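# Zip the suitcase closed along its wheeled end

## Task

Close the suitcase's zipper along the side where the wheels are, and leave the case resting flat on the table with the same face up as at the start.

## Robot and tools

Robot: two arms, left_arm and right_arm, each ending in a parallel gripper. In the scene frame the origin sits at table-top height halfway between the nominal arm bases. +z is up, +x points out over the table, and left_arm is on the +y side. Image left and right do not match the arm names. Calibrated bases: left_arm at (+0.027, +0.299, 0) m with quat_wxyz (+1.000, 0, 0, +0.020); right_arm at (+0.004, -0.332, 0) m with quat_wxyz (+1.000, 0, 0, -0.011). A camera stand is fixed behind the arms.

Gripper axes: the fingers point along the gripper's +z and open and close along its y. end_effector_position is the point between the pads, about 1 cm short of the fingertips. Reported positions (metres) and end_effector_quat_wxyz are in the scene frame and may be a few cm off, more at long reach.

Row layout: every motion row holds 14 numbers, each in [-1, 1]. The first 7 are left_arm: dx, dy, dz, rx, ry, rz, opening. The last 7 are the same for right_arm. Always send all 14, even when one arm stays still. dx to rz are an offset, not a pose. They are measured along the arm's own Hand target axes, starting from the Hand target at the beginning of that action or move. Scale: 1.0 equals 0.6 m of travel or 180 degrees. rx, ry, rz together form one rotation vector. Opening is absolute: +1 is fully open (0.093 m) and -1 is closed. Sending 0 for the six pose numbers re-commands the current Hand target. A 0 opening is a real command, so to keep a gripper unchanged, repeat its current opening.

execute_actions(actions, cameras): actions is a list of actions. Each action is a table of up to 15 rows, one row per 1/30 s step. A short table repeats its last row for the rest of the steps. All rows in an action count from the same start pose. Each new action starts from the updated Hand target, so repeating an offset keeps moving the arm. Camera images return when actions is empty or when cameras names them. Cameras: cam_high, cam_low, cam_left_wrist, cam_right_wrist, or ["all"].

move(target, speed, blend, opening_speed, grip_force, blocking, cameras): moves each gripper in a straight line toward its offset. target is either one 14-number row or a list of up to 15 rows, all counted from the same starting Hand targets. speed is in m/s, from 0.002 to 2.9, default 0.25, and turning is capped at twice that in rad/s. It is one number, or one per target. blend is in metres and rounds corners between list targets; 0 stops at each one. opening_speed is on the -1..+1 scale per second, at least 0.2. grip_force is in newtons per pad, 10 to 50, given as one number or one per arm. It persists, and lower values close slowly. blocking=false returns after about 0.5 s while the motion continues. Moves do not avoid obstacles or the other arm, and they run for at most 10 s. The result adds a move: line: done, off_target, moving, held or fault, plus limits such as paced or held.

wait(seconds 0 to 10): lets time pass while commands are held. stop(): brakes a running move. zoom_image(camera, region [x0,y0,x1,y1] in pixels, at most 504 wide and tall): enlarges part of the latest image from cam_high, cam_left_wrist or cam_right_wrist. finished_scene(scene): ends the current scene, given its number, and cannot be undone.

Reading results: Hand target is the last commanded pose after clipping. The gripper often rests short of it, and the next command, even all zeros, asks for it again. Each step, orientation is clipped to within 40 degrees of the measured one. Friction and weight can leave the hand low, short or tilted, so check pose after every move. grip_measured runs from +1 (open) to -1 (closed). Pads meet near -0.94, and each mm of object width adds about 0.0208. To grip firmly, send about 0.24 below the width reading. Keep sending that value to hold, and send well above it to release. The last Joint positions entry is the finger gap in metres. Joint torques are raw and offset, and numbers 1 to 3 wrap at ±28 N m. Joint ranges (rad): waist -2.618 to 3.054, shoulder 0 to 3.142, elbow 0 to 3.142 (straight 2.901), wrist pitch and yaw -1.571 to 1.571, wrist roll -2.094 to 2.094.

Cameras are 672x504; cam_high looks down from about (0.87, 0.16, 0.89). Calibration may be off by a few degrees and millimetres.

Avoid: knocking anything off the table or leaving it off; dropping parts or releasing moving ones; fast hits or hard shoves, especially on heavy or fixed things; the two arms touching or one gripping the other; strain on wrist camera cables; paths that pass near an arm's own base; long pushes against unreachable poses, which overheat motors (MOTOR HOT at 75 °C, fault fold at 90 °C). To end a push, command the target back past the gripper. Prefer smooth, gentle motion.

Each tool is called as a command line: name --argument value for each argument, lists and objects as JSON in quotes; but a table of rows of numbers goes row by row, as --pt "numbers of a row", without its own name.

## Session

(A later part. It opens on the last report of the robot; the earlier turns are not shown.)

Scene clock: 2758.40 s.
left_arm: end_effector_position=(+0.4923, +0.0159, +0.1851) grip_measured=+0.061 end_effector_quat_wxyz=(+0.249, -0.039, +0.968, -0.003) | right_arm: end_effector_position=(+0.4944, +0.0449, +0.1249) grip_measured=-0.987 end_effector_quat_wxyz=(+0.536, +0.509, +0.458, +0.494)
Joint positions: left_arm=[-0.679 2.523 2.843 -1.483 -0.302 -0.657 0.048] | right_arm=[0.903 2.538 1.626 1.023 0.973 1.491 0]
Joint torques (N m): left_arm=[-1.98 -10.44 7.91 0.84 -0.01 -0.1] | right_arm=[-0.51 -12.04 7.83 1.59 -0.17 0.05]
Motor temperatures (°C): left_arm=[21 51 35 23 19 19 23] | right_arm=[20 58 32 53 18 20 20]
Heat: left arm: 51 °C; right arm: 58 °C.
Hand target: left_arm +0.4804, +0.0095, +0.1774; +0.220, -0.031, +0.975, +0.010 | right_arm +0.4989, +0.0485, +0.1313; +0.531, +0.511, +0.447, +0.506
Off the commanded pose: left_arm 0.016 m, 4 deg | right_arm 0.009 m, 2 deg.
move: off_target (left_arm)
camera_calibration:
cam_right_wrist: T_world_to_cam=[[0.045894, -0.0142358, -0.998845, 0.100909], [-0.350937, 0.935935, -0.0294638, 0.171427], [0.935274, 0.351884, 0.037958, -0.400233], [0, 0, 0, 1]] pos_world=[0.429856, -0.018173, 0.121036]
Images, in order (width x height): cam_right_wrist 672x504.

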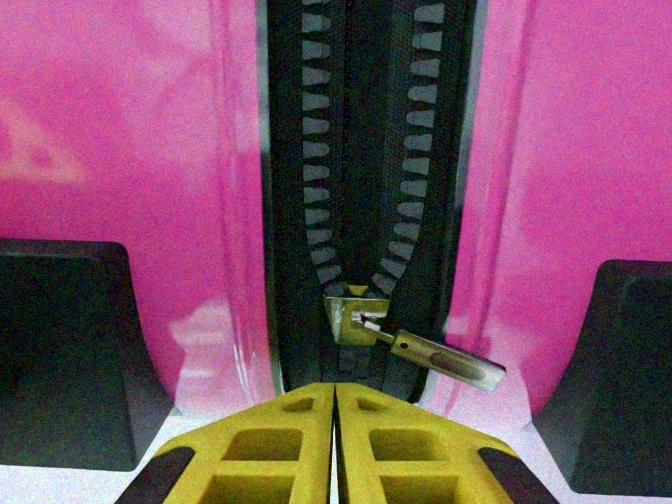

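move --pt "0 0 0 0 0 0 -0.25 -0.035 0.0 0.022 0 0 0 -1" --pt "0 0 0 0 0 0 -0.25 -0.09 0.035 0.028 0 0 0 -1" --speed 0.05 --blend '[0.01,0]' --cameras '["cam_right_wrist"]'

Scene clock: 2766.50 s.
left_arm: end_effector_position=(+0.4923, +0.0159, +0.1851) grip_measured=+0.061 end_effector_quat_wxyz=(+0.249, -0.039, +0.968, -0.003) | right_arm: end_effector_position=(+0.4967, +0.0227, +0.1133) grip_measured=-0.987 end_effector_quat_wxyz=(+0.517, +0.488, +0.496, +0.499)
Joint positions: left_arm=[-0.679 2.523 2.843 -1.483 -0.302 -0.657 0.048] | right_arm=[0.853 2.464 1.459 1.052 0.84 1.509 0]
Joint torques (N m): left_arm=[-2.06 -10.39 7.76 0.85 -0.03 -0.11] | right_arm=[-4.07 -18.14 4.45 1.84 0.34 0.06]
Motor temperatures (°C): left_arm=[21 51 35 22 19 19 23] | right_arm=[20 56 32 52 18 20 20]
Heat: left arm: 51 °C; right arm: 56 °C.
Hand target: left_arm +0.4804, +0.0095, +0.1774; +0.220, -0.031, +0.975, +0.010 | right_arm +0.5092, -0.0075, +0.1513; +0.531, +0.511, +0.447, +0.506
Off the commanded pose: left_arm 0.016 m, 4 deg | right_arm 0.050 m, 7 deg.
move: off_target (left_arm, right_arm)
camera_calibration:
cam_right_wrist: T_world_to_cam=[[0.0160005, -0.04839, -0.9987, 0.104455], [-0.429145, 0.901819, -0.0505713, 0.234715], [0.903094, 0.429396, -0.00633675, -0.374829], [0, 0, 0, 1]] pos_world=[0.437561, -0.0456656, 0.113813]
Images, in order (width x height): cam_right_wrist 672x504.

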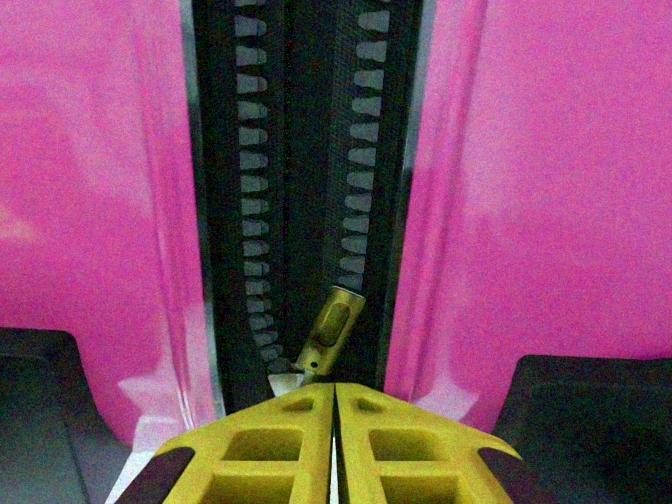

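move --pt "0 0 0 0 0 0 -0.25 0.01 0.035 0 0 0 0 -1" --pt "0 0 0 0 0 0 -0.25 -0.03 0.045 0 0 0 0 -1" --speed 0.05 --cameras '["cam_right_wrist"]'

Scene clock: 2772.17 s.
left_arm: end_effector_position=(+0.4923, +0.0159, +0.1851) grip_measured=+0.061 end_effector_quat_wxyz=(+0.249, -0.039, +0.968, -0.003) | right_arm: end_effector_position=(+0.4994, -0.0075, +0.1217) grip_measured=-0.987 end_effector_quat_wxyz=(+0.524, +0.495, +0.512, +0.468)
Joint positions: left_arm=[-0.679 2.523 2.843 -1.483 -0.302 -0.657 0.048] | right_arm=[0.813 2.363 1.367 0.975 0.831 1.514 0]
Joint torques (N m): left_arm=[-2.02 -10.26 7.71 0.87 -0.02 -0.11] | right_arm=[-2.59 -18.7 5.14 2.26 0.19 0.01]
Motor temperatures (°C): left_arm=[21 51 35 22 19 19 23] | right_arm=[20 61 32 52 18 20 20]
Heat: left arm: 51 °C; right arm: 61 °C.
Hand target: left_arm +0.4804, +0.0095, +0.1774; +0.220, -0.031, +0.975, +0.010 | right_arm +0.5054, -0.0263, +0.1774; +0.531, +0.511, +0.447, +0.506
Off the commanded pose: left_arm 0.016 m, 4 deg | right_arm 0.059 m, 9 deg.
move: off_target (left_arm, right_arm)
camera_calibration:
cam_right_wrist: T_world_to_cam=[[-0.0332795, -0.0928936, -0.99512, 0.13525], [-0.402999, 0.912388, -0.0716933, 0.253123], [0.914595, 0.398647, -0.0677998, -0.362731], [0, 0, 0, 1]] pos_world=[0.438261, -0.0737809, 0.128144]
Images, in order (width x height): cam_right_wrist 672x504.

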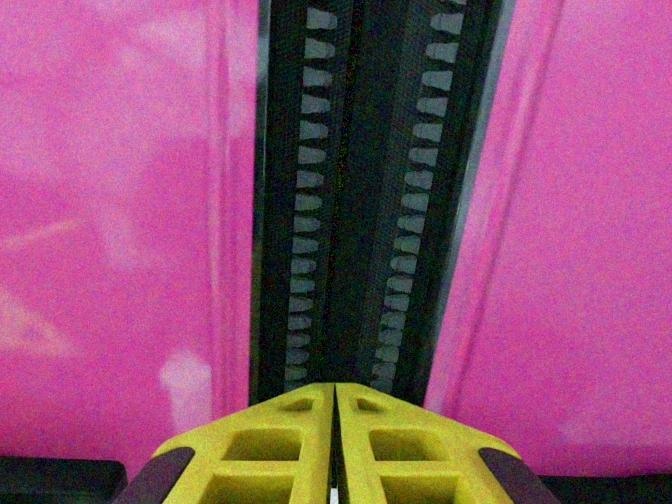

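move --pt "0 0 0 0 0 0 -0.25 -0.017 0.009 -0.1 0 0 0 -1" --pt "0 0 0 0 0 0 -0.25 0.083 -0.043 -0.12 0 -0.067 0 -1" --speed 0.13 --blend '[0.02,0]' --cameras '["cam_right_wrist"]'

Scene clock: 2781.97 s.
left_arm: end_effector_position=(+0.4923, +0.0159, +0.1851) grip_measured=+0.061 end_effector_quat_wxyz=(+0.249, -0.039, +0.968, -0.003) | right_arm: end_effector_position=(+0.4393, +0.0298, +0.1395) grip_measured=-0.987 end_effector_quat_wxyz=(+0.576, +0.554, +0.411, +0.439)
Joint positions: left_arm=[-0.679 2.523 2.843 -1.483 -0.302 -0.657 0.048] | right_arm=[1.002 2.455 1.522 1.089 1.257 1.434 0]
Joint torques (N m): left_arm=[-1.87 -10.47 7.97 0.8 -0.02 -0.09] | right_arm=[-0.03 -11.32 7.39 1.73 0.11 -0.16]
Motor temperatures (°C): left_arm=[21 51 35 22 19 19 23] | right_arm=[20 64 32 53 18 20 20]
Heat: left arm: 51 °C; right arm: 64 °C.
Hand target: left_arm +0.4804, +0.0095, +0.1774; +0.220, -0.031, +0.975, +0.010 | right_arm +0.4403, +0.0307, +0.1482; +0.575, +0.561, +0.389, +0.450
Off the commanded pose: left_arm 0.016 m, 4 deg | right_arm 0.009 m, 3 deg.
move: off_target (left_arm, right_arm)
camera_calibration:
cam_right_wrist: T_world_to_cam=[[0.0290422, -0.0181859, -0.999413, 0.125377], [-0.171685, 0.984886, -0.0229105, 0.0856172], [0.984724, 0.172249, 0.025481, -0.358474], [0, 0, 0, 1]] pos_world=[0.364055, -0.0202962, 0.136399]
Images, in order (width x height): cam_right_wrist 672x504.

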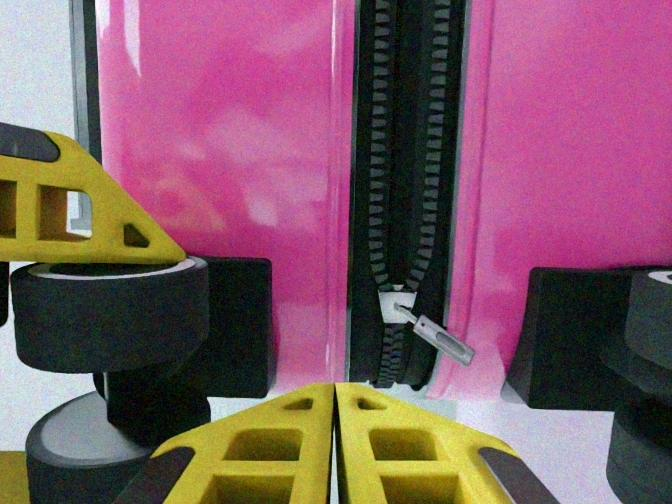

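move --target '[0,0,0,0,0,0,-0.25,0.055,-0.04,0.085,0,0,0,-0.8]' --speed 0.1 --cameras '["cam_right_wrist"]'

Scene clock: 2803.30 s.
left_arm: end_effector_position=(+0.4923, +0.0159, +0.1851) grip_measured=+0.061 end_effector_quat_wxyz=(+0.249, -0.039, +0.968, -0.003) | right_arm: end_effector_position=(+0.4971, +0.0445, +0.1240) grip_measured=-0.802 end_effector_quat_wxyz=(+0.581, +0.558, +0.399, +0.438)
Joint positions: left_arm=[-0.679 2.523 2.843 -1.483 -0.302 -0.657 0.048] | right_arm=[0.93 2.66 1.863 0.962 1.208 1.444 0.007]
Joint torques (N m): left_arm=[-1.95 -10.28 7.86 0.82 -0.04 -0.08] | right_arm=[-0.28 -12.83 7.98 1.43 -0.19 0.04]
Motor temperatures (°C): left_arm=[21 51 35 22 19 19 23] | right_arm=[20 55 32 50 18 19 20]
Heat: left arm: 51 °C; right arm: 55 °C.
Hand target: left_arm +0.4804, +0.0095, +0.1774; +0.220, -0.031, +0.975, +0.010 | right_arm +0.5007, +0.0478, +0.1298; +0.575, +0.562, +0.389, +0.450
Off the commanded pose: left_arm 0.016 m, 4 deg | right_arm 0.007 m, 2 deg.
move: off_target (left_arm)
camera_calibration:
cam_right_wrist: T_world_to_cam=[[0.0420759, -0.00858612, -0.999078, 0.101489], [-0.149165, 0.988702, -0.014779, 0.0682558], [0.987917, 0.149649, 0.0403198, -0.420032], [0, 0, 0, 1]] pos_world=[0.420868, -0.00375578, 0.11934]
Images, in order (width x height): cam_right_wrist 672x504.

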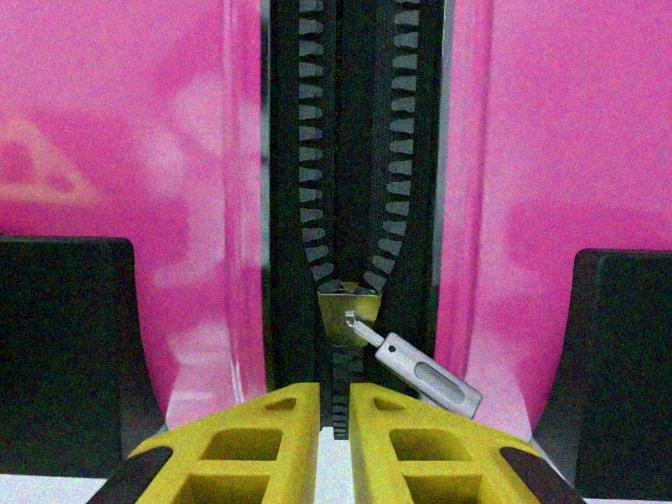

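move --pt "0 0 0 0 0 0 -0.25 -0.036 0.008 0.025 0 0 0 -0.8" --pt "0 0 0 0 0 0 -0.25 -0.088 0.05 0.053 0 0 0 -0.8" --speed 0.04 --blend '[0.01,0]' --cameras '["cam_right_wrist"]'

Scene clock: 2813.33 s.
left_arm: end_effector_position=(+0.4919, +0.0148, +0.1852) grip_measured=+0.061 end_effector_quat_wxyz=(+0.249, -0.040, +0.968, -0.004) | right_arm: end_effector_position=(+0.4976, +0.0266, +0.1169) grip_measured=-0.802 end_effector_quat_wxyz=(+0.562, +0.530, +0.448, +0.450)
Joint positions: left_arm=[-0.681 2.523 2.843 -1.482 -0.302 -0.66 0.048] | right_arm=[0.893 2.548 1.639 0.985 1.064 1.478 0.007]
Joint torques (N m): left_arm=[-1.81 -10.32 7.95 0.85 -0.01 -0.04] | right_arm=[-5.3 -19.64 4.7 1.66 0.44 0.02]
Motor temperatures (°C): left_arm=[21 52 35 22 19 19 23] | right_arm=[20 58 33 49 18 19 20]
Heat: left arm: 52 °C; right arm: 58 °C.
Hand target: left_arm +0.4804, +0.0095, +0.1774; +0.220, -0.032, +0.975, +0.010 | right_arm +0.5129, -0.0130, +0.1585; +0.575, +0.561, +0.389, +0.450
Off the commanded pose: left_arm 0.015 m, 4 deg | right_arm 0.060 m, 8 deg.
move: off_target (left_arm, right_arm)
camera_calibration:
cam_right_wrist: T_world_to_cam=[[0.0125468, -0.0502562, -0.998658, 0.110025], [-0.255756, 0.965353, -0.0517934, 0.14389], [0.96666, 0.256063, -0.000741214, -0.404991], [0, 0, 0, 1]] pos_world=[0.426909, -0.0296723, 0.11703]
Images, in order (width x height): cam_right_wrist 672x504.

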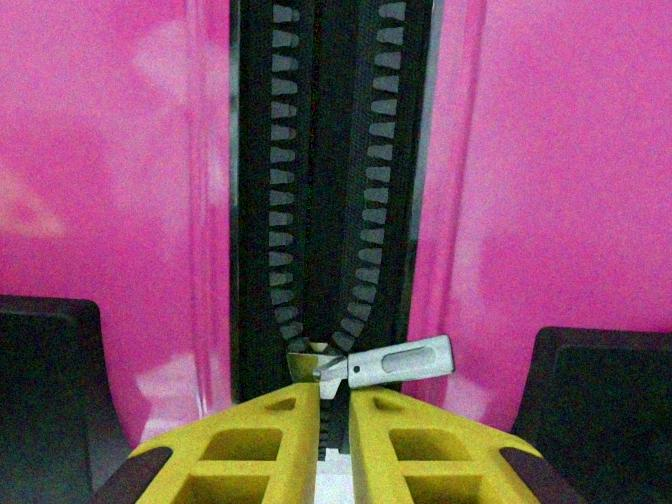

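move --target '[0,0,0,0,0,0,-0.25,-0.062,0.017,0.016,0,0,0,-0.8]' --speed 0.05 --cameras '["cam_right_wrist"]'

Scene clock: 2818.50 s.
left_arm: end_effector_position=(+0.4920, +0.0094, +0.1856) grip_measured=+0.059 end_effector_quat_wxyz=(+0.255, -0.042, +0.966, -0.008) | right_arm: end_effector_position=(+0.4997, -0.0175, +0.1218) grip_measured=-0.802 end_effector_quat_wxyz=(+0.564, +0.534, +0.456, +0.434)
Joint positions: left_arm=[-0.69 2.525 2.843 -1.469 -0.308 -0.671 0.048] | right_arm=[0.833 2.427 1.455 0.997 1.019 1.499 0.007]
Joint torques (N m): left_arm=[-1.03 -10.82 7.35 0.73 0.04 0.04] | right_arm=[-4.6 -18.45 4.72 2 0.38 0.03]
Motor temperatures (°C): left_arm=[21 52 35 22 19 19 23] | right_arm=[20 63 33 49 18 19 20]
Heat: left arm: 52 °C; right arm: 63 °C.
Hand target: left_arm +0.4804, +0.0096, +0.1773; +0.220, -0.032, +0.975, +0.010 | right_arm +0.5104, -0.0517, +0.1673; +0.575, +0.561, +0.389, +0.450
Off the commanded pose: left_arm 0.014 m, 5 deg | right_arm 0.058 m, 9 deg.
move: off_target (left_arm, right_arm)
camera_calibration:
cam_right_wrist: T_world_to_cam=[[-0.0174102, -0.0708868, -0.997332, 0.127205], [-0.243152, 0.967838, -0.0645458, 0.182613], [0.969832, 0.24138, -0.0340865, -0.393554], [0, 0, 0, 1]] pos_world=[0.428299, -0.0727265, 0.125238]
Images, in order (width x height): cam_right_wrist 672x504.

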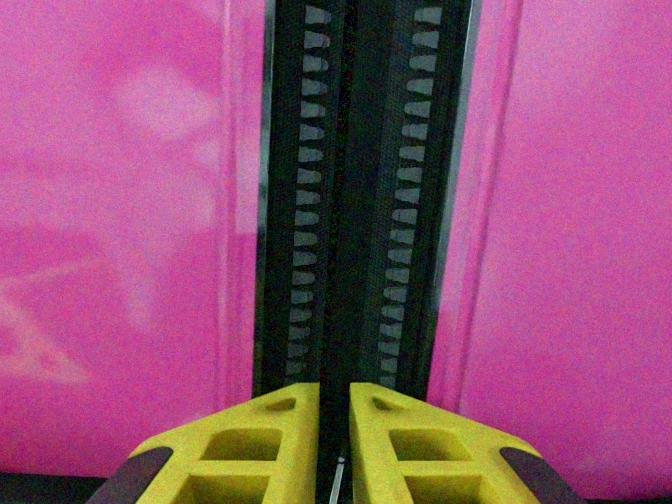

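zoom_image --camera "cam_right_wrist" --region '[280, 340, 400, 504]'

Scaled by 3.073 from the camera's 672x504 image, which has a finer 960x720 frame.

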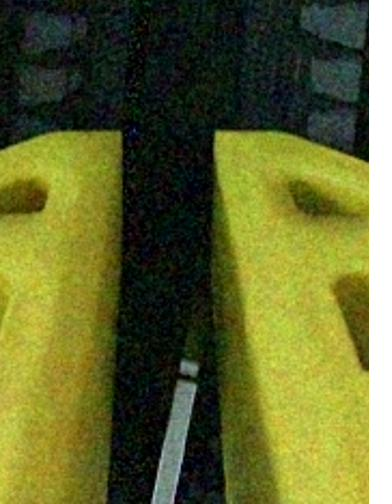

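move --pt "0 0 0 0 0 0 -0.25 0 0 0 0 0 0 -1" --pt "0 0 0 0 0 0 -0.25 -0.05 0.012 0.014 0 0 0 -1" --speed 0.05 --cameras '["cam_right_wrist"]'

Scene clock: 2829.60 s.
left_arm: end_effector_position=(+0.4910, +0.0078, +0.1856) grip_measured=+0.058 end_effector_quat_wxyz=(+0.255, -0.043, +0.966, -0.009) | right_arm: end_effector_position=(+0.4983, -0.0237, +0.1231) grip_measured=-0.984 end_effector_quat_wxyz=(+0.540, +0.517, +0.484, +0.455)
Joint positions: left_arm=[-0.694 2.525 2.843 -1.469 -0.308 -0.678 0.048] | right_arm=[0.808 2.362 1.353 1.006 0.903 1.521 0]
Joint torques (N m): left_arm=[-0.85 -10.78 7.27 0.7 -0.03 0.15] | right_arm=[-6.26 -18.51 4.16 2.2 1.15 -0.02]
Motor temperatures (°C): left_arm=[21 55 35 22 19 19 23] | right_arm=[20 64 32 50 18 19 20]
Heat: left arm: 55 °C; right arm: 64 °C.
Hand target: left_arm +0.4805, +0.0096, +0.1773; +0.220, -0.032, +0.975, +0.010 | right_arm +0.5090, -0.0830, +0.1733; +0.575, +0.561, +0.389, +0.450
Off the commanded pose: left_arm 0.014 m, 5 deg | right_arm 0.078 m, 13 deg.
move: off_target (left_arm, right_arm)
camera_calibration:
cam_right_wrist: T_world_to_cam=[[-0.0255393, -0.071088, -0.997143, 0.132018], [-0.330597, 0.941946, -0.0586855, 0.230602], [0.943426, 0.328154, -0.0475581, -0.373772], [0, 0, 0, 1]] pos_world=[0.432235, -0.0851746, 0.127398]
Images, in order (width x height): cam_right_wrist 672x504.

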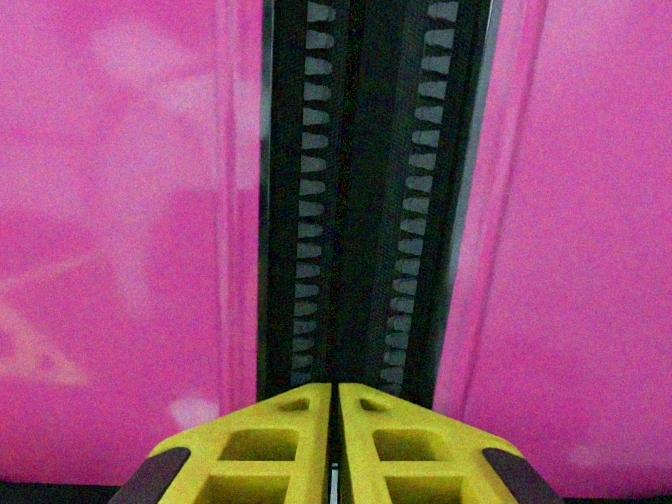

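move --target '[0,0,0,0,0,0,-0.25,-0.07,0.012,0.019,0,0,0,-1]' --speed 0.05 --cameras '["cam_right_wrist","cam_high"]'

Scene clock: 2836.23 s.
left_arm: end_effector_position=(+0.4853, -0.0054, +0.1864) grip_measured=+0.058 end_effector_quat_wxyz=(+0.257, -0.027, +0.966, -0.017) | right_arm: end_effector_position=(+0.4915, -0.0436, +0.1239) grip_measured=-0.984 end_effector_quat_wxyz=(+0.516, +0.501, +0.512, +0.469)
Joint positions: left_arm=[-0.718 2.525 2.843 -1.458 -0.301 -0.666 0.048] | right_arm=[0.766 2.266 1.201 1.027 0.781 1.539 0]
Joint torques (N m): left_arm=[0.9 -11.04 7.1 0.67 -0.03 -0.01] | right_arm=[-8.55 -17.65 4.14 2.43 1.65 0.04]
Motor temperatures (°C): left_arm=[21 57 35 22 19 19 23] | right_arm=[21 69 32 52 18 19 20]
Heat: left arm: 57 °C; right arm: 69 °C.
Hand target: left_arm +0.4804, +0.0096, +0.1773; +0.219, -0.032, +0.975, +0.010 | right_arm +0.5070, -0.1268, +0.1788; +0.575, +0.561, +0.389, +0.450
Off the commanded pose: left_arm 0.018 m, 5 deg | right_arm 0.101 m, 17 deg.
move: off_target (left_arm, right_arm)
camera_calibration:
cam_right_wrist: T_world_to_cam=[[-0.044743, -0.0782394, -0.99593, 0.140147], [-0.406719, 0.911993, -0.0533732, 0.282559], [0.912457, 0.402675, -0.0726267, -0.339146], [0, 0, 0, 1]] pos_world=[0.430649, -0.110161, 0.130027]
Images, in order (width x height): cam_high 672x504, cam_right_wrist 672x504.

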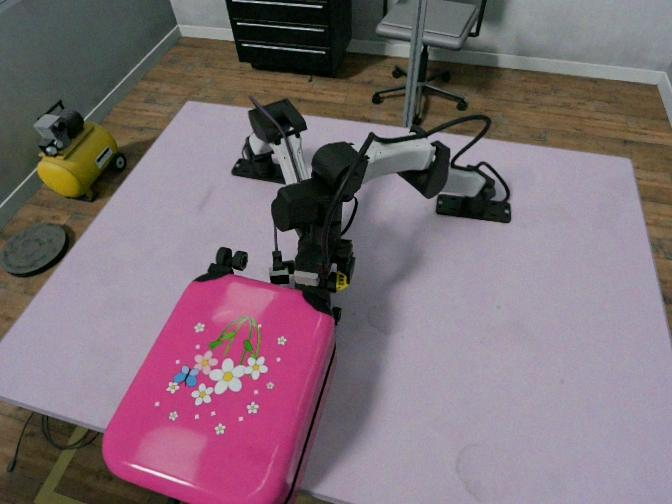

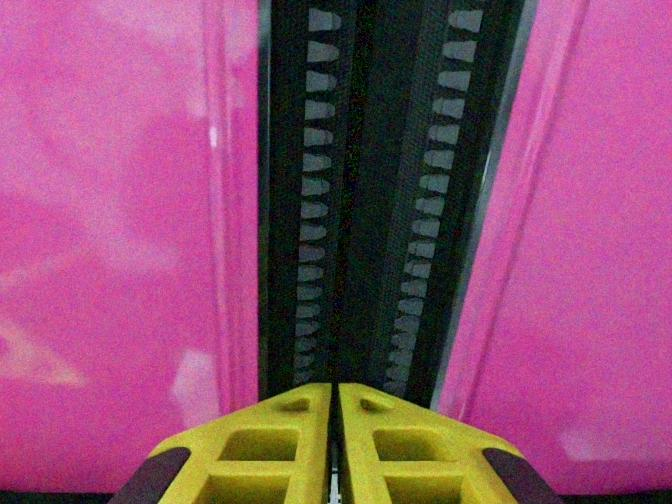

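move --target '[0,0.083,0,0,0,0,-0.25,-0.02,0,0.0,0,0,0,-1]' --speed 0.06 --cameras '["cam_right_wrist"]'

Scene clock: 2841.77 s.
left_arm: end_effector_position=(+0.4851, +0.0055, +0.1850) grip_measured=+0.057 end_effector_quat_wxyz=(+0.267, +0.022, +0.963, -0.025) | right_arm: end_effector_position=(+0.4865, -0.0428, +0.1238) grip_measured=-0.984 end_effector_quat_wxyz=(+0.502, +0.491, +0.524, +0.482)
Joint positions: left_arm=[-0.692 2.296 2.394 -1.191 -0.266 -0.54 0.048] | right_arm=[0.761 2.24 1.157 1.042 0.726 1.546 0]
Joint torques (N m): left_arm=[4.92 -14.08 3.6 0.24 -0.09 -0.57] | right_arm=[-9.18 -17.4 3.69 2.47 2.07 0.06]
Motor temperatures (°C): left_arm=[21 58 35 22 19 19 24] | right_arm=[22 70 31 52 19 19 20]
Heat: left arm: 58 °C; right arm: 70 °C.
Hand target: left_arm +0.4772, +0.0593, +0.1776; +0.219, -0.031, +0.975, +0.010 | right_arm +0.5035, -0.1383, +0.1780; +0.575, +0.562, +0.389, +0.450
Off the commanded pose: left_arm 0.055 m, 9 deg | right_arm 0.111 m, 20 deg.
move: off_target (left_arm, right_arm)
camera_calibration:
cam_right_wrist: T_world_to_cam=[[-0.045179, -0.0742788, -0.996214, 0.140273], [-0.451496, 0.891088, -0.0459649, 0.29979], [0.891129, 0.44771, -0.0737951, -0.322517], [0, 0, 0, 1]] pos_world=[0.429096, -0.112326, 0.129722]
Images, in order (width x height): cam_right_wrist 672x504.

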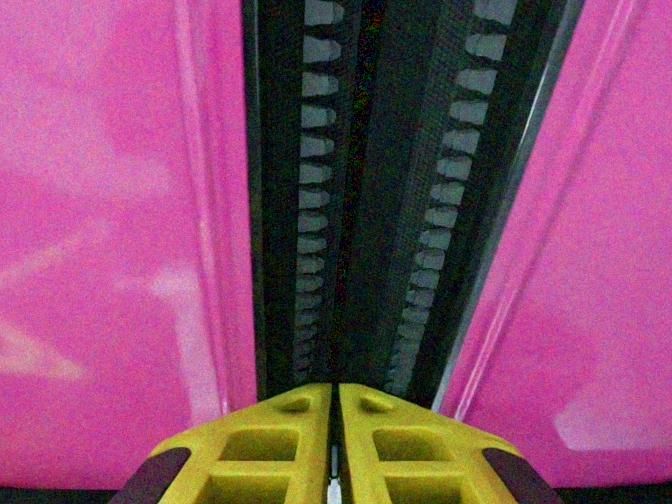

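move --target '[0,0.06,0,0,0,0,-0.25,-0.065,0.004,0.0,0,0,0,-1]' --speed 0.06 --cameras '["cam_right_wrist"]'

Scene clock: 2846.43 s.
left_arm: end_effector_position=(+0.4865, +0.0225, +0.1862) grip_measured=+0.057 end_effector_quat_wxyz=(+0.272, +0.042, +0.960, -0.048) | right_arm: end_effector_position=(+0.4757, -0.0847, +0.1278) grip_measured=-0.984 end_effector_quat_wxyz=(+0.500, +0.497, +0.521, +0.480)
Joint positions: left_arm=[-0.645 2.176 2.186 -1.054 -0.201 -0.462 0.048] | right_arm=[0.704 2.137 0.99 1.098 0.678 1.557 0]
Joint torques (N m): left_arm=[6.09 -14.34 3.85 -0.1 -0.43 -0.72] | right_arm=[-9.44 -15.53 3.96 2.53 1.97 0.02]
Motor temperatures (°C): left_arm=[21 60 34 21 19 19 24] | right_arm=[23 70 31 53 20 19 20]
Heat: left arm: 60 °C; right arm: 70 °C.
Hand target: left_arm +0.4748, +0.0952, +0.1778; +0.219, -0.032, +0.975, +0.010 | right_arm +0.4919, -0.1757, +0.1782; +0.575, +0.561, +0.389, +0.450
Off the commanded pose: left_arm 0.074 m, 12 deg | right_arm 0.105 m, 19 deg.
move: off_target (left_arm, right_arm)
camera_calibration:
cam_right_wrist: T_world_to_cam=[[-0.0524685, -0.0655968, -0.996466, 0.144879], [-0.442872, 0.895876, -0.0356558, 0.327396], [0.895048, 0.439436, -0.0760562, -0.296191], [0, 0, 0, 1]] pos_world=[0.417701, -0.153646, 0.133513]
Images, in order (width x height): cam_right_wrist 672x504.

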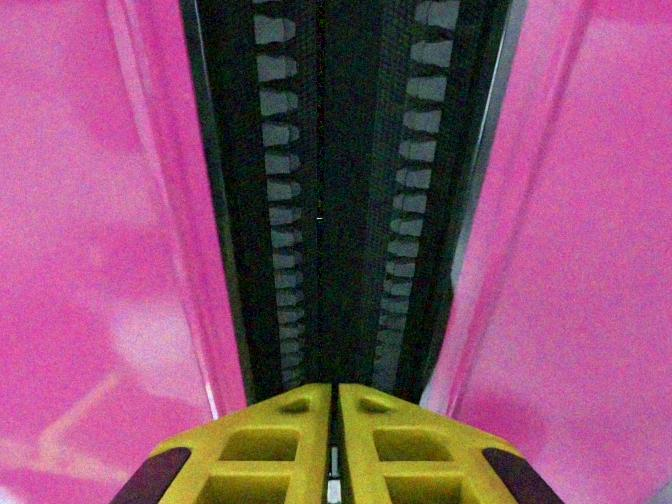

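move --target '[0,0.0,0,0,0,0,-0.25,-0.07,0.004,0.02,0,0,0,-1]' --speed 0.06 --cameras '["cam_right_wrist","cam_high"]'

Scene clock: 2851.77 s.
left_arm: end_effector_position=(+0.4903, +0.0263, +0.1868) grip_measured=+0.057 end_effector_quat_wxyz=(+0.273, +0.019, +0.960, -0.055) | right_arm: end_effector_position=(+0.4787, -0.1357, +0.1340) grip_measured=-0.984 end_effector_quat_wxyz=(+0.502, +0.505, +0.513, +0.480)
Joint positions: left_arm=[-0.634 2.176 2.185 -1.047 -0.197 -0.499 0.048] | right_arm=[0.596 2.055 0.873 1.14 0.588 1.565 0]
Joint torques (N m): left_arm=[5.37 -13.67 4.92 -0.25 -0.43 -0.36] | right_arm=[-8.9 -13.93 4.33 2.5 1.85 0.04]
Motor temperatures (°C): left_arm=[22 62 34 21 19 19 24] | right_arm=[23 70 31 55 21 19 20]
Heat: left arm: 62 °C; right arm: 70 °C.
Hand target: left_arm +0.4748, +0.0952, +0.1777; +0.219, -0.032, +0.975, +0.010 | right_arm +0.4909, -0.2194, +0.1789; +0.575, +0.562, +0.389, +0.450
Off the commanded pose: left_arm 0.071 m, 11 deg | right_arm 0.096 m, 18 deg.
move: off_target (left_arm, right_arm)
camera_calibration:
cam_right_wrist: T_world_to_cam=[[-0.0513422, -0.0503713, -0.99741, 0.149539], [-0.42661, 0.904125, -0.0237002, 0.366416], [0.902977, 0.424288, -0.0679087, -0.282761], [0, 0, 0, 1]] pos_world=[0.419322, -0.203782, 0.138634]
Images, in order (width x height): cam_high 672x504, cam_right_wrist 672x504.

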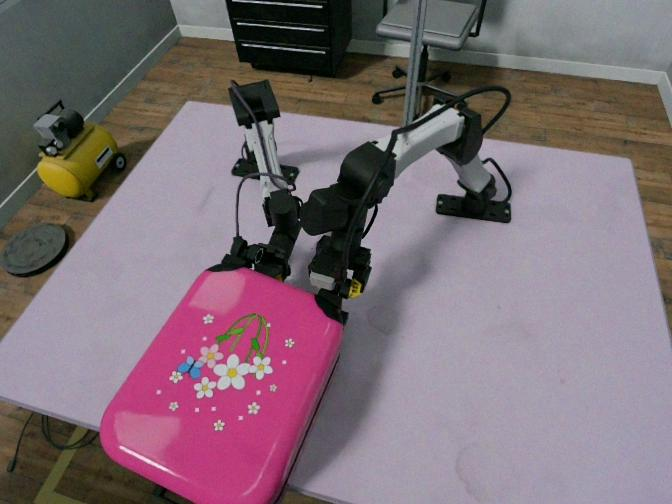

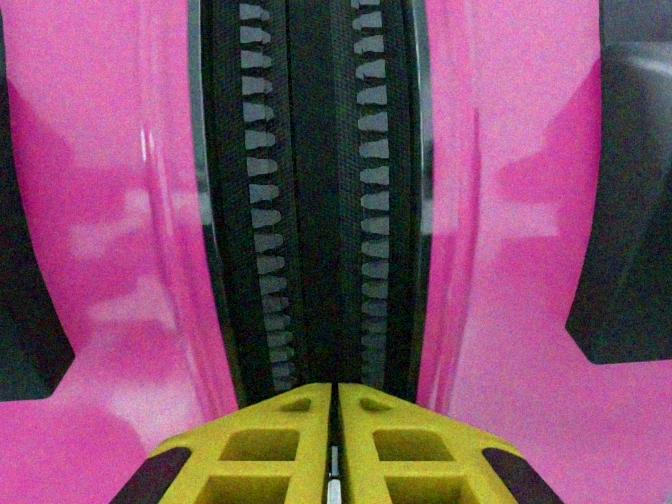

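move --target '[0,0.0,0,0,0,0,-0.25,-0.075,-0.012,0.03,0,0,0,-1]' --speed 0.06 --cameras '["cam_right_wrist","cam_high"]'

Scene clock: 2861.23 s.
left_arm: end_effector_position=(+0.4892, +0.0431, +0.1854) grip_measured=+0.057 end_effector_quat_wxyz=(+0.266, +0.031, +0.963, -0.031) | right_arm: end_effector_position=(+0.4963, -0.2344, +0.1304) grip_measured=-0.984 end_effector_quat_wxyz=(+0.537, +0.549, +0.467, +0.439)
Joint positions: left_arm=[-0.613 2.163 2.172 -1.078 -0.213 -0.454 0.048] | right_arm=[0.393 2.03 0.807 1.176 0.551 1.575 0]
Joint torques (N m): left_arm=[4.1 -13.49 4.03 0.16 -0.35 -0.74] | right_arm=[-3.48 -12.62 4.42 2.59 0.84 0.04]
Motor temperatures (°C): left_arm=[23 64 33 21 19 19 24] | right_arm=[24 67 30 56 21 19 20]
Heat: left arm: 64 °C; right arm: 67 °C.
Hand target: left_arm +0.4747, +0.0951, +0.1777; +0.219, -0.031, +0.975, +0.010 | right_arm +0.4954, -0.2674, +0.1704; +0.575, +0.561, +0.389, +0.450
Off the commanded pose: left_arm 0.055 m, 10 deg | right_arm 0.052 m, 10 deg.
move: off_target (left_arm, right_arm)
camera_calibration:
cam_right_wrist: T_world_to_cam=[[-0.060984, -0.0312267, -0.99765, 0.151224], [-0.271795, 0.96226, -0.0135048, 0.398587], [0.960421, 0.270333, -0.0671698, -0.321834], [0, 0, 0, 1]] pos_world=[0.426652, -0.29182, 0.134634]
Images, in order (width x height): cam_high 672x504, cam_right_wrist 672x504.

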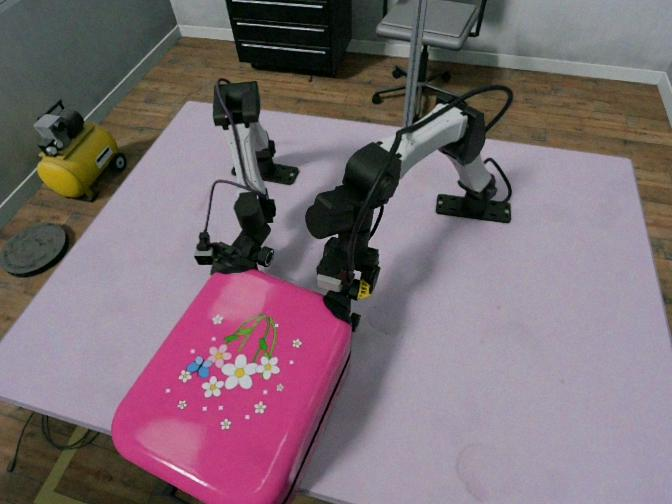

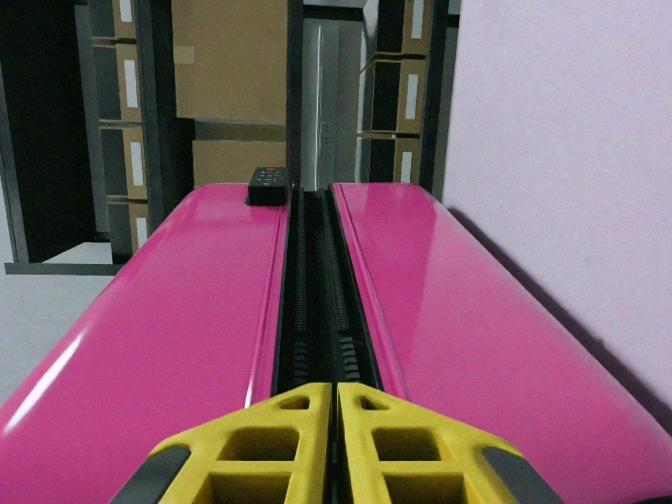

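move --target '[0,-0.03,0,0,0,0,-0.25,0.046,-0.013,0.082,0,0.333,0,-1]' --speed 0.06 --cameras '["cam_right_wrist","cam_high"]'

Scene clock: 2888.43 s.
left_arm: end_effector_position=(+0.4872, +0.0462, +0.1853) grip_measured=+0.057 end_effector_quat_wxyz=(+0.264, +0.023, +0.964, -0.023) | right_arm: end_effector_position=(+0.5244, -0.2239, +0.1262) grip_measured=-0.984 end_effector_quat_wxyz=(+0.223, +0.276, +0.660, +0.662)
Joint positions: left_arm=[-0.616 2.163 2.175 -1.095 -0.231 -0.47 0.048] | right_arm=[-0.024 2.198 1.079 1.081 -0.895 1.612 0]
Joint torques (N m): left_arm=[1.72 -10.4 8.16 0.19 -0.3 -0.86] | right_arm=[-4.38 -11.34 9.13 2.6 0.54 0.08]
Motor temperatures (°C): left_arm=[23 60 33 21 19 20 24] | right_arm=[22 59 31 60 20 19 21]
Heat: left arm: 60 °C; right arm: 60 °C.
Hand target: left_arm +0.4759, +0.0772, +0.1776; +0.219, -0.031, +0.975, +0.010 | right_arm +0.5510, -0.2554, +0.1675; +0.304, +0.262, +0.624, +0.670
Off the commanded pose: left_arm 0.034 m, 9 deg | right_arm 0.058 m, 10 deg.
move: off_target (left_arm, right_arm)
camera_calibration:
cam_right_wrist: T_world_to_cam=[[-0.0622268, 0.00323214, -0.998057, 0.157487], [-0.962481, 0.264437, 0.0608651, 0.592571], [0.264119, 0.964398, -0.0133442, 0.161852], [0, 0, 0, 1]] pos_world=[0.53739, -0.313296, 0.123274]
Images, in order (width x height): cam_high 672x504, cam_right_wrist 672x504.

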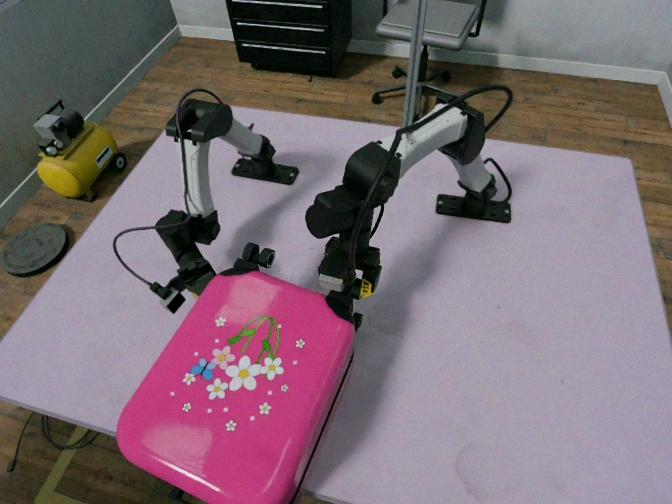

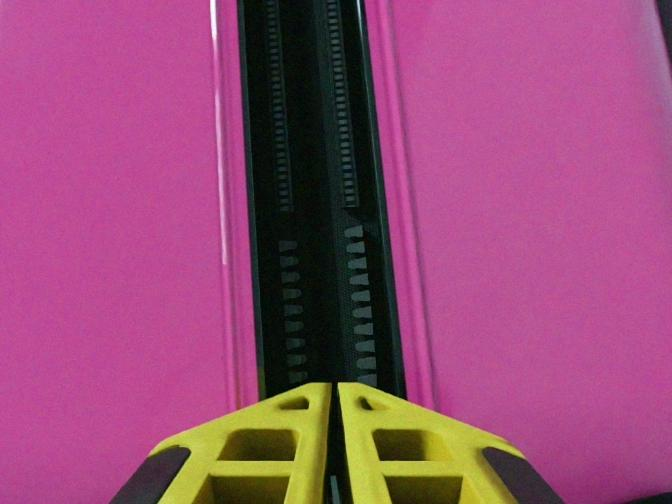

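move --target '[0.04,0.0,-0.02,0,0,0,-0.25,-0.063,0,0.055,0,0.0,0,-1]' --speed 0.06 --cameras '["cam_right_wrist","cam_high"]'

Scene clock: 2896.77 s.
left_arm: end_effector_position=(+0.4806, +0.0470, +0.1850) grip_measured=+0.057 end_effector_quat_wxyz=(+0.273, -0.013, +0.962, -0.023) | right_arm: end_effector_position=(+0.5684, -0.2273, +0.1327) grip_measured=-0.984 end_effector_quat_wxyz=(+0.218, +0.260, +0.660, +0.670)
Joint positions: left_arm=[-0.633 2.124 2.104 -1.059 -0.266 -0.553 0.048] | right_arm=[-0.034 2.319 1.328 0.978 -0.936 1.621 0]
Joint torques (N m): left_arm=[0.49 -13.7 3.9 -0.02 -0.06 -0.45] | right_arm=[-3.88 -12.34 9.99 2.36 0.89 0.09]
Motor temperatures (°C): left_arm=[22 59 33 21 19 20 24] | right_arm=[22 58 32 62 19 19 21]
Heat: left arm: 59 °C; right arm: 62 °C.
Hand target: left_arm +0.4492, +0.0755, +0.1783; +0.219, -0.032, +0.975, +0.010 | right_arm +0.6007, -0.2607, +0.1714; +0.304, +0.262, +0.624, +0.670
Off the commanded pose: left_arm 0.043 m, 8 deg | right_arm 0.061 m, 11 deg.
move: off_target (left_arm, right_arm)
camera_calibration:
cam_right_wrist: T_world_to_cam=[[-0.0442529, 0.00724474, -0.998994, 0.157518], [-0.971188, 0.234082, 0.0447187, 0.635601], [0.23417, 0.97219, -0.00332279, 0.170997], [0, 0, 0, 1]] pos_world=[0.584216, -0.316166, 0.129505]
Images, in order (width x height): cam_high 672x504, cam_right_wrist 672x504.

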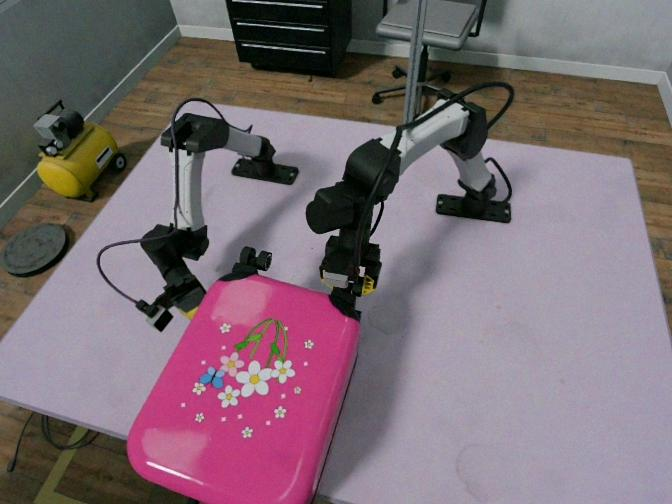

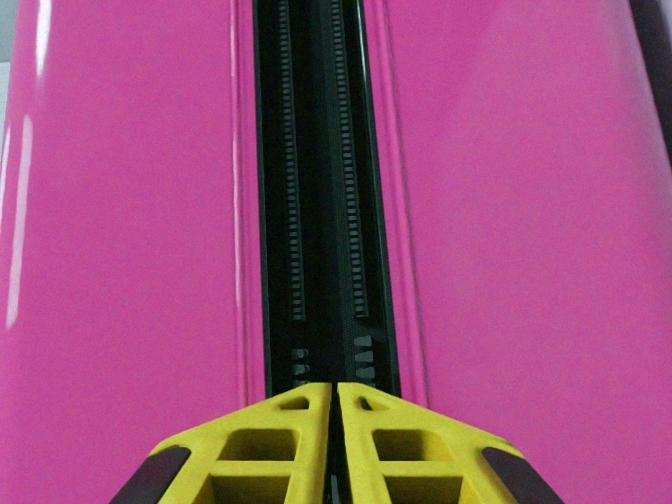

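move --target '[0.03,0.0,-0.015,0,0,0,-0.25,-0.065,-0.012,0.05,0,0.0,0,-1]' --speed 0.06 --cameras '["cam_right_wrist","cam_high"]'

Scene clock: 2902.53 s.
left_arm: end_effector_position=(+0.4715, +0.0470, +0.1835) grip_measured=+0.057 end_effector_quat_wxyz=(+0.285, -0.025, +0.958, -0.020) | right_arm: end_effector_position=(+0.6044, -0.2229, +0.1329) grip_measured=-0.984 end_effector_quat_wxyz=(+0.201, +0.233, +0.666, +0.680)
Joint positions: left_arm=[-0.653 2.069 2.004 -1.001 -0.298 -0.587 0.048] | right_arm=[-0.034 2.461 1.591 0.881 -1.002 1.629 0]
Joint torques (N m): left_arm=[-0.13 -14.72 3.96 -0.39 0.14 -0.37] | right_arm=[-4.93 -13.24 10.54 2.17 1.46 0.09]
Motor temperatures (°C): left_arm=[22 60 33 21 19 19 24] | right_arm=[22 58 33 60 20 19 21]
Heat: left arm: 60 °C; right arm: 60 °C.
Hand target: left_arm +0.4291, +0.0741, +0.1786; +0.219, -0.032, +0.975, +0.010 | right_arm +0.6497, -0.2689, +0.1678; +0.304, +0.262, +0.624, +0.670
Off the commanded pose: left_arm 0.051 m, 9 deg | right_arm 0.073 m, 13 deg.
move: off_target (left_arm, right_arm)
camera_calibration:
cam_right_wrist: T_world_to_cam=[[-0.0271719, 0.0083022, -0.999596, 0.149366], [-0.985284, 0.168584, 0.028183, 0.665617], [0.16875, 0.985652, 0.00359928, 0.199931], [0, 0, 0, 1]] pos_world=[0.626142, -0.310515, 0.129827]
Images, in order (width x height): cam_high 672x504, cam_right_wrist 672x504.

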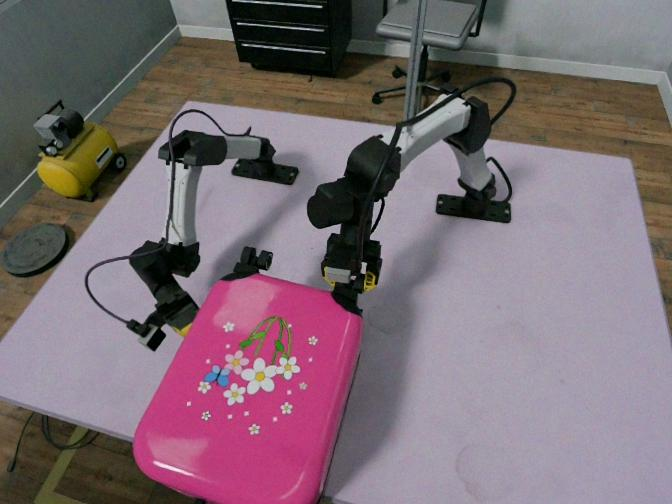

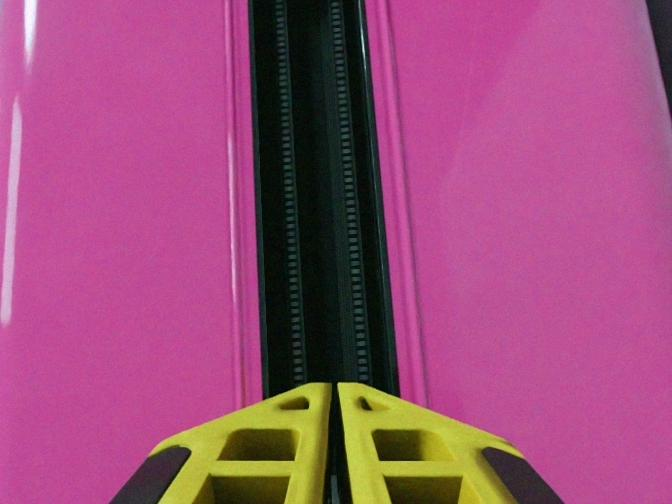

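move --target '[0.02,0.0,-0.01,0,0,0,-0.25,-0.055,-0.01,0.035,0,0.0,0,-1]' --speed 0.06 --cameras '["cam_right_wrist","cam_low"]'

Scene clock: 2908.37 s.
left_arm: end_effector_position=(+0.4686, +0.0462, +0.1829) grip_measured=+0.056 end_effector_quat_wxyz=(+0.296, -0.048, +0.954, -0.026) | right_arm: end_effector_position=(+0.6190, -0.2156, +0.1395) grip_measured=-0.984 end_effector_quat_wxyz=(+0.181, +0.187, +0.672, +0.693)
Joint positions: left_arm=[-0.664 2.042 1.95 -0.959 -0.319 -0.639 0.048] | right_arm=[-0.034 2.559 1.785 0.834 -1.099 1.64 0]
Joint torques (N m): left_arm=[-0.77 -15.69 3.93 -0.7 0.21 -0.08] | right_arm=[-7.01 -13.16 10.69 1.8 2.21 0.08]
Motor temperatures (°C): left_arm=[22 62 33 20 19 19 24] | right_arm=[22 57 33 60 20 19 21]
Heat: left arm: 62 °C; right arm: 60 °C.
Hand target: left_arm +0.4157, +0.0733, +0.1789; +0.219, -0.032, +0.975, +0.010 | right_arm +0.6879, -0.2787, +0.1645; +0.304, +0.262, +0.624, +0.670
Off the commanded pose: left_arm 0.059 m, 10 deg | right_arm 0.097 m, 18 deg.
move: off_target (left_arm, right_arm)
camera_calibration:
cam_right_wrist: T_world_to_cam=[[0.0106342, 0.007777, -0.999913, 0.13277], [-0.997301, 0.0727304, -0.0100408, 0.670794], [0.072646, 0.997321, 0.00852944, 0.251619], [0, 0, 0, 1]] pos_world=[0.649292, -0.300765, 0.137348]
Images, in order (width x height): cam_low 672x504, cam_right_wrist 672x504.

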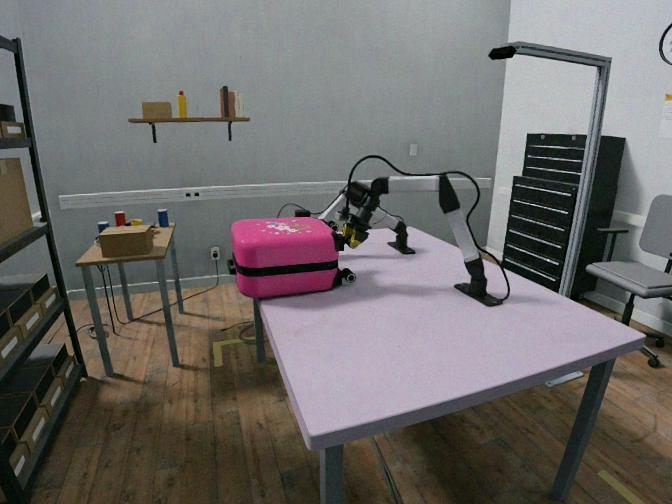

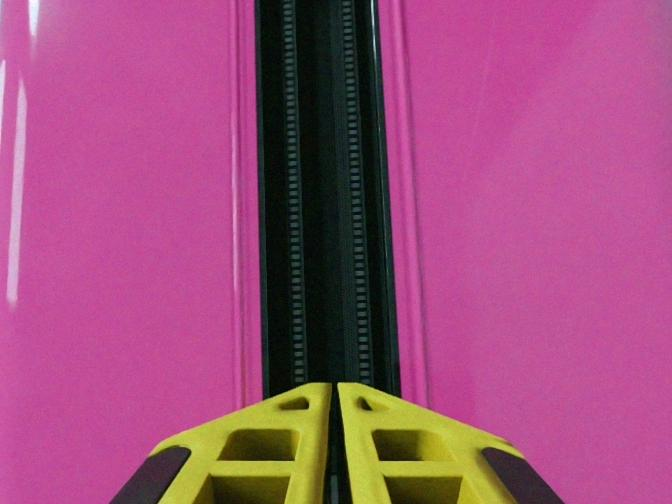

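move --pt "-0.07 -0.045 0.033 0 0 0 -0.25 0.12 -0.02 -0.035 0 0 0 -1" --pt "-0.07 -0.045 0.033 0 0 0 -0.25 0.12 -0.02 -0.035 0 0 0 -0.6" --pt "-0.07 -0.045 0.033 0 0 0 -0.25 0.02 -0.01 -0.2 0 0 0 -0.6" --speed 0.1 --cameras '["cam_right_wrist"]'

Scene clock: 2920.40 s.
left_arm: end_effector_position=(+0.4694, +0.0438, +0.1838) grip_measured=+0.056 end_effector_quat_wxyz=(+0.245, -0.035, +0.969, +0.001) | right_arm: end_effector_position=(+0.5964, -0.3533, +0.1062) grip_measured=-0.602 end_effector_quat_wxyz=(+0.270, +0.304, +0.629, +0.662)
Joint positions: left_arm=[-0.66 2.193 2.243 -1.217 -0.295 -0.631 0.048] | right_arm=[-0.258 2.492 1.489 1.048 -1.013 1.671 0.016]
Joint torques (N m): left_arm=[0.09 -8.94 9.51 0.63 0.08 0] | right_arm=[0.13 -18.13 4.45 2.21 -0.11 -0.05]
Motor temperatures (°C): left_arm=[22 68 33 21 19 19 24] | right_arm=[22 63 35 58 22 19 21]
Heat: left arm: 68 °C; right arm: 63 °C.
Hand target: left_arm +0.4638, +0.0494, +0.1790; +0.219, -0.032, +0.975, +0.010 | right_arm +0.5926, -0.3509, +0.1483; +0.304, +0.262, +0.624, +0.670
Off the commanded pose: left_arm 0.009 m, 3 deg | right_arm 0.042 m, 6 deg.
move: off_target (left_arm, right_arm); target 2's new opening was sent with right_arm's hand 0.042 m and 9 deg from that target
camera_calibration:
cam_right_wrist: T_world_to_cam=[[-0.0206227, 0.035798, -0.999146, 0.129231], [-0.927496, 0.372418, 0.032487, 0.717527], [0.373263, 0.927375, 0.0255223, 0.184991], [0, 0, 0, 1]] pos_world=[0.599119, -0.443402, 0.101089]
Images, in order (width x height): cam_right_wrist 672x504.

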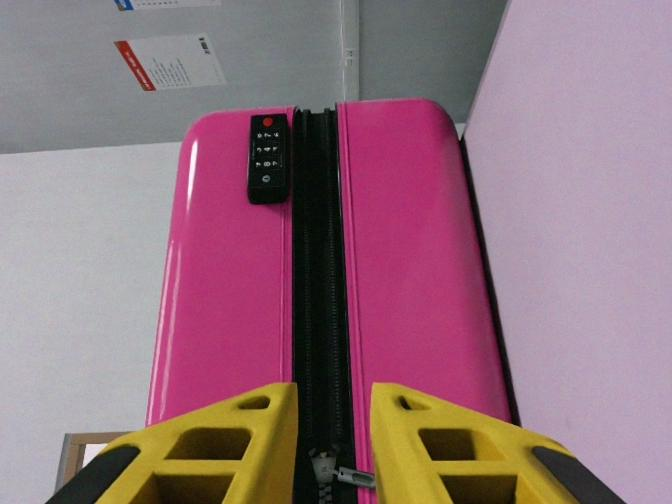

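zoom_image --camera "cam_right_wrist" --region '[260, 330, 400, 504]'

Scaled by 2.897 from the camera's 672x504 image, which has a finer 960x720 frame.

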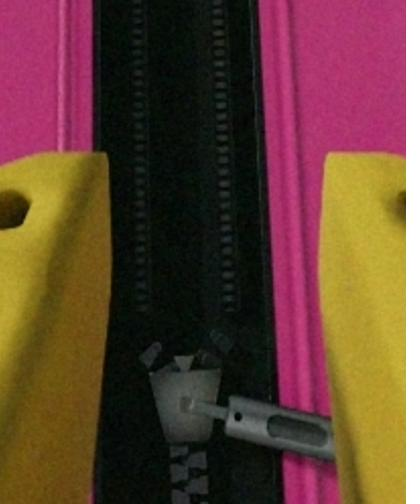

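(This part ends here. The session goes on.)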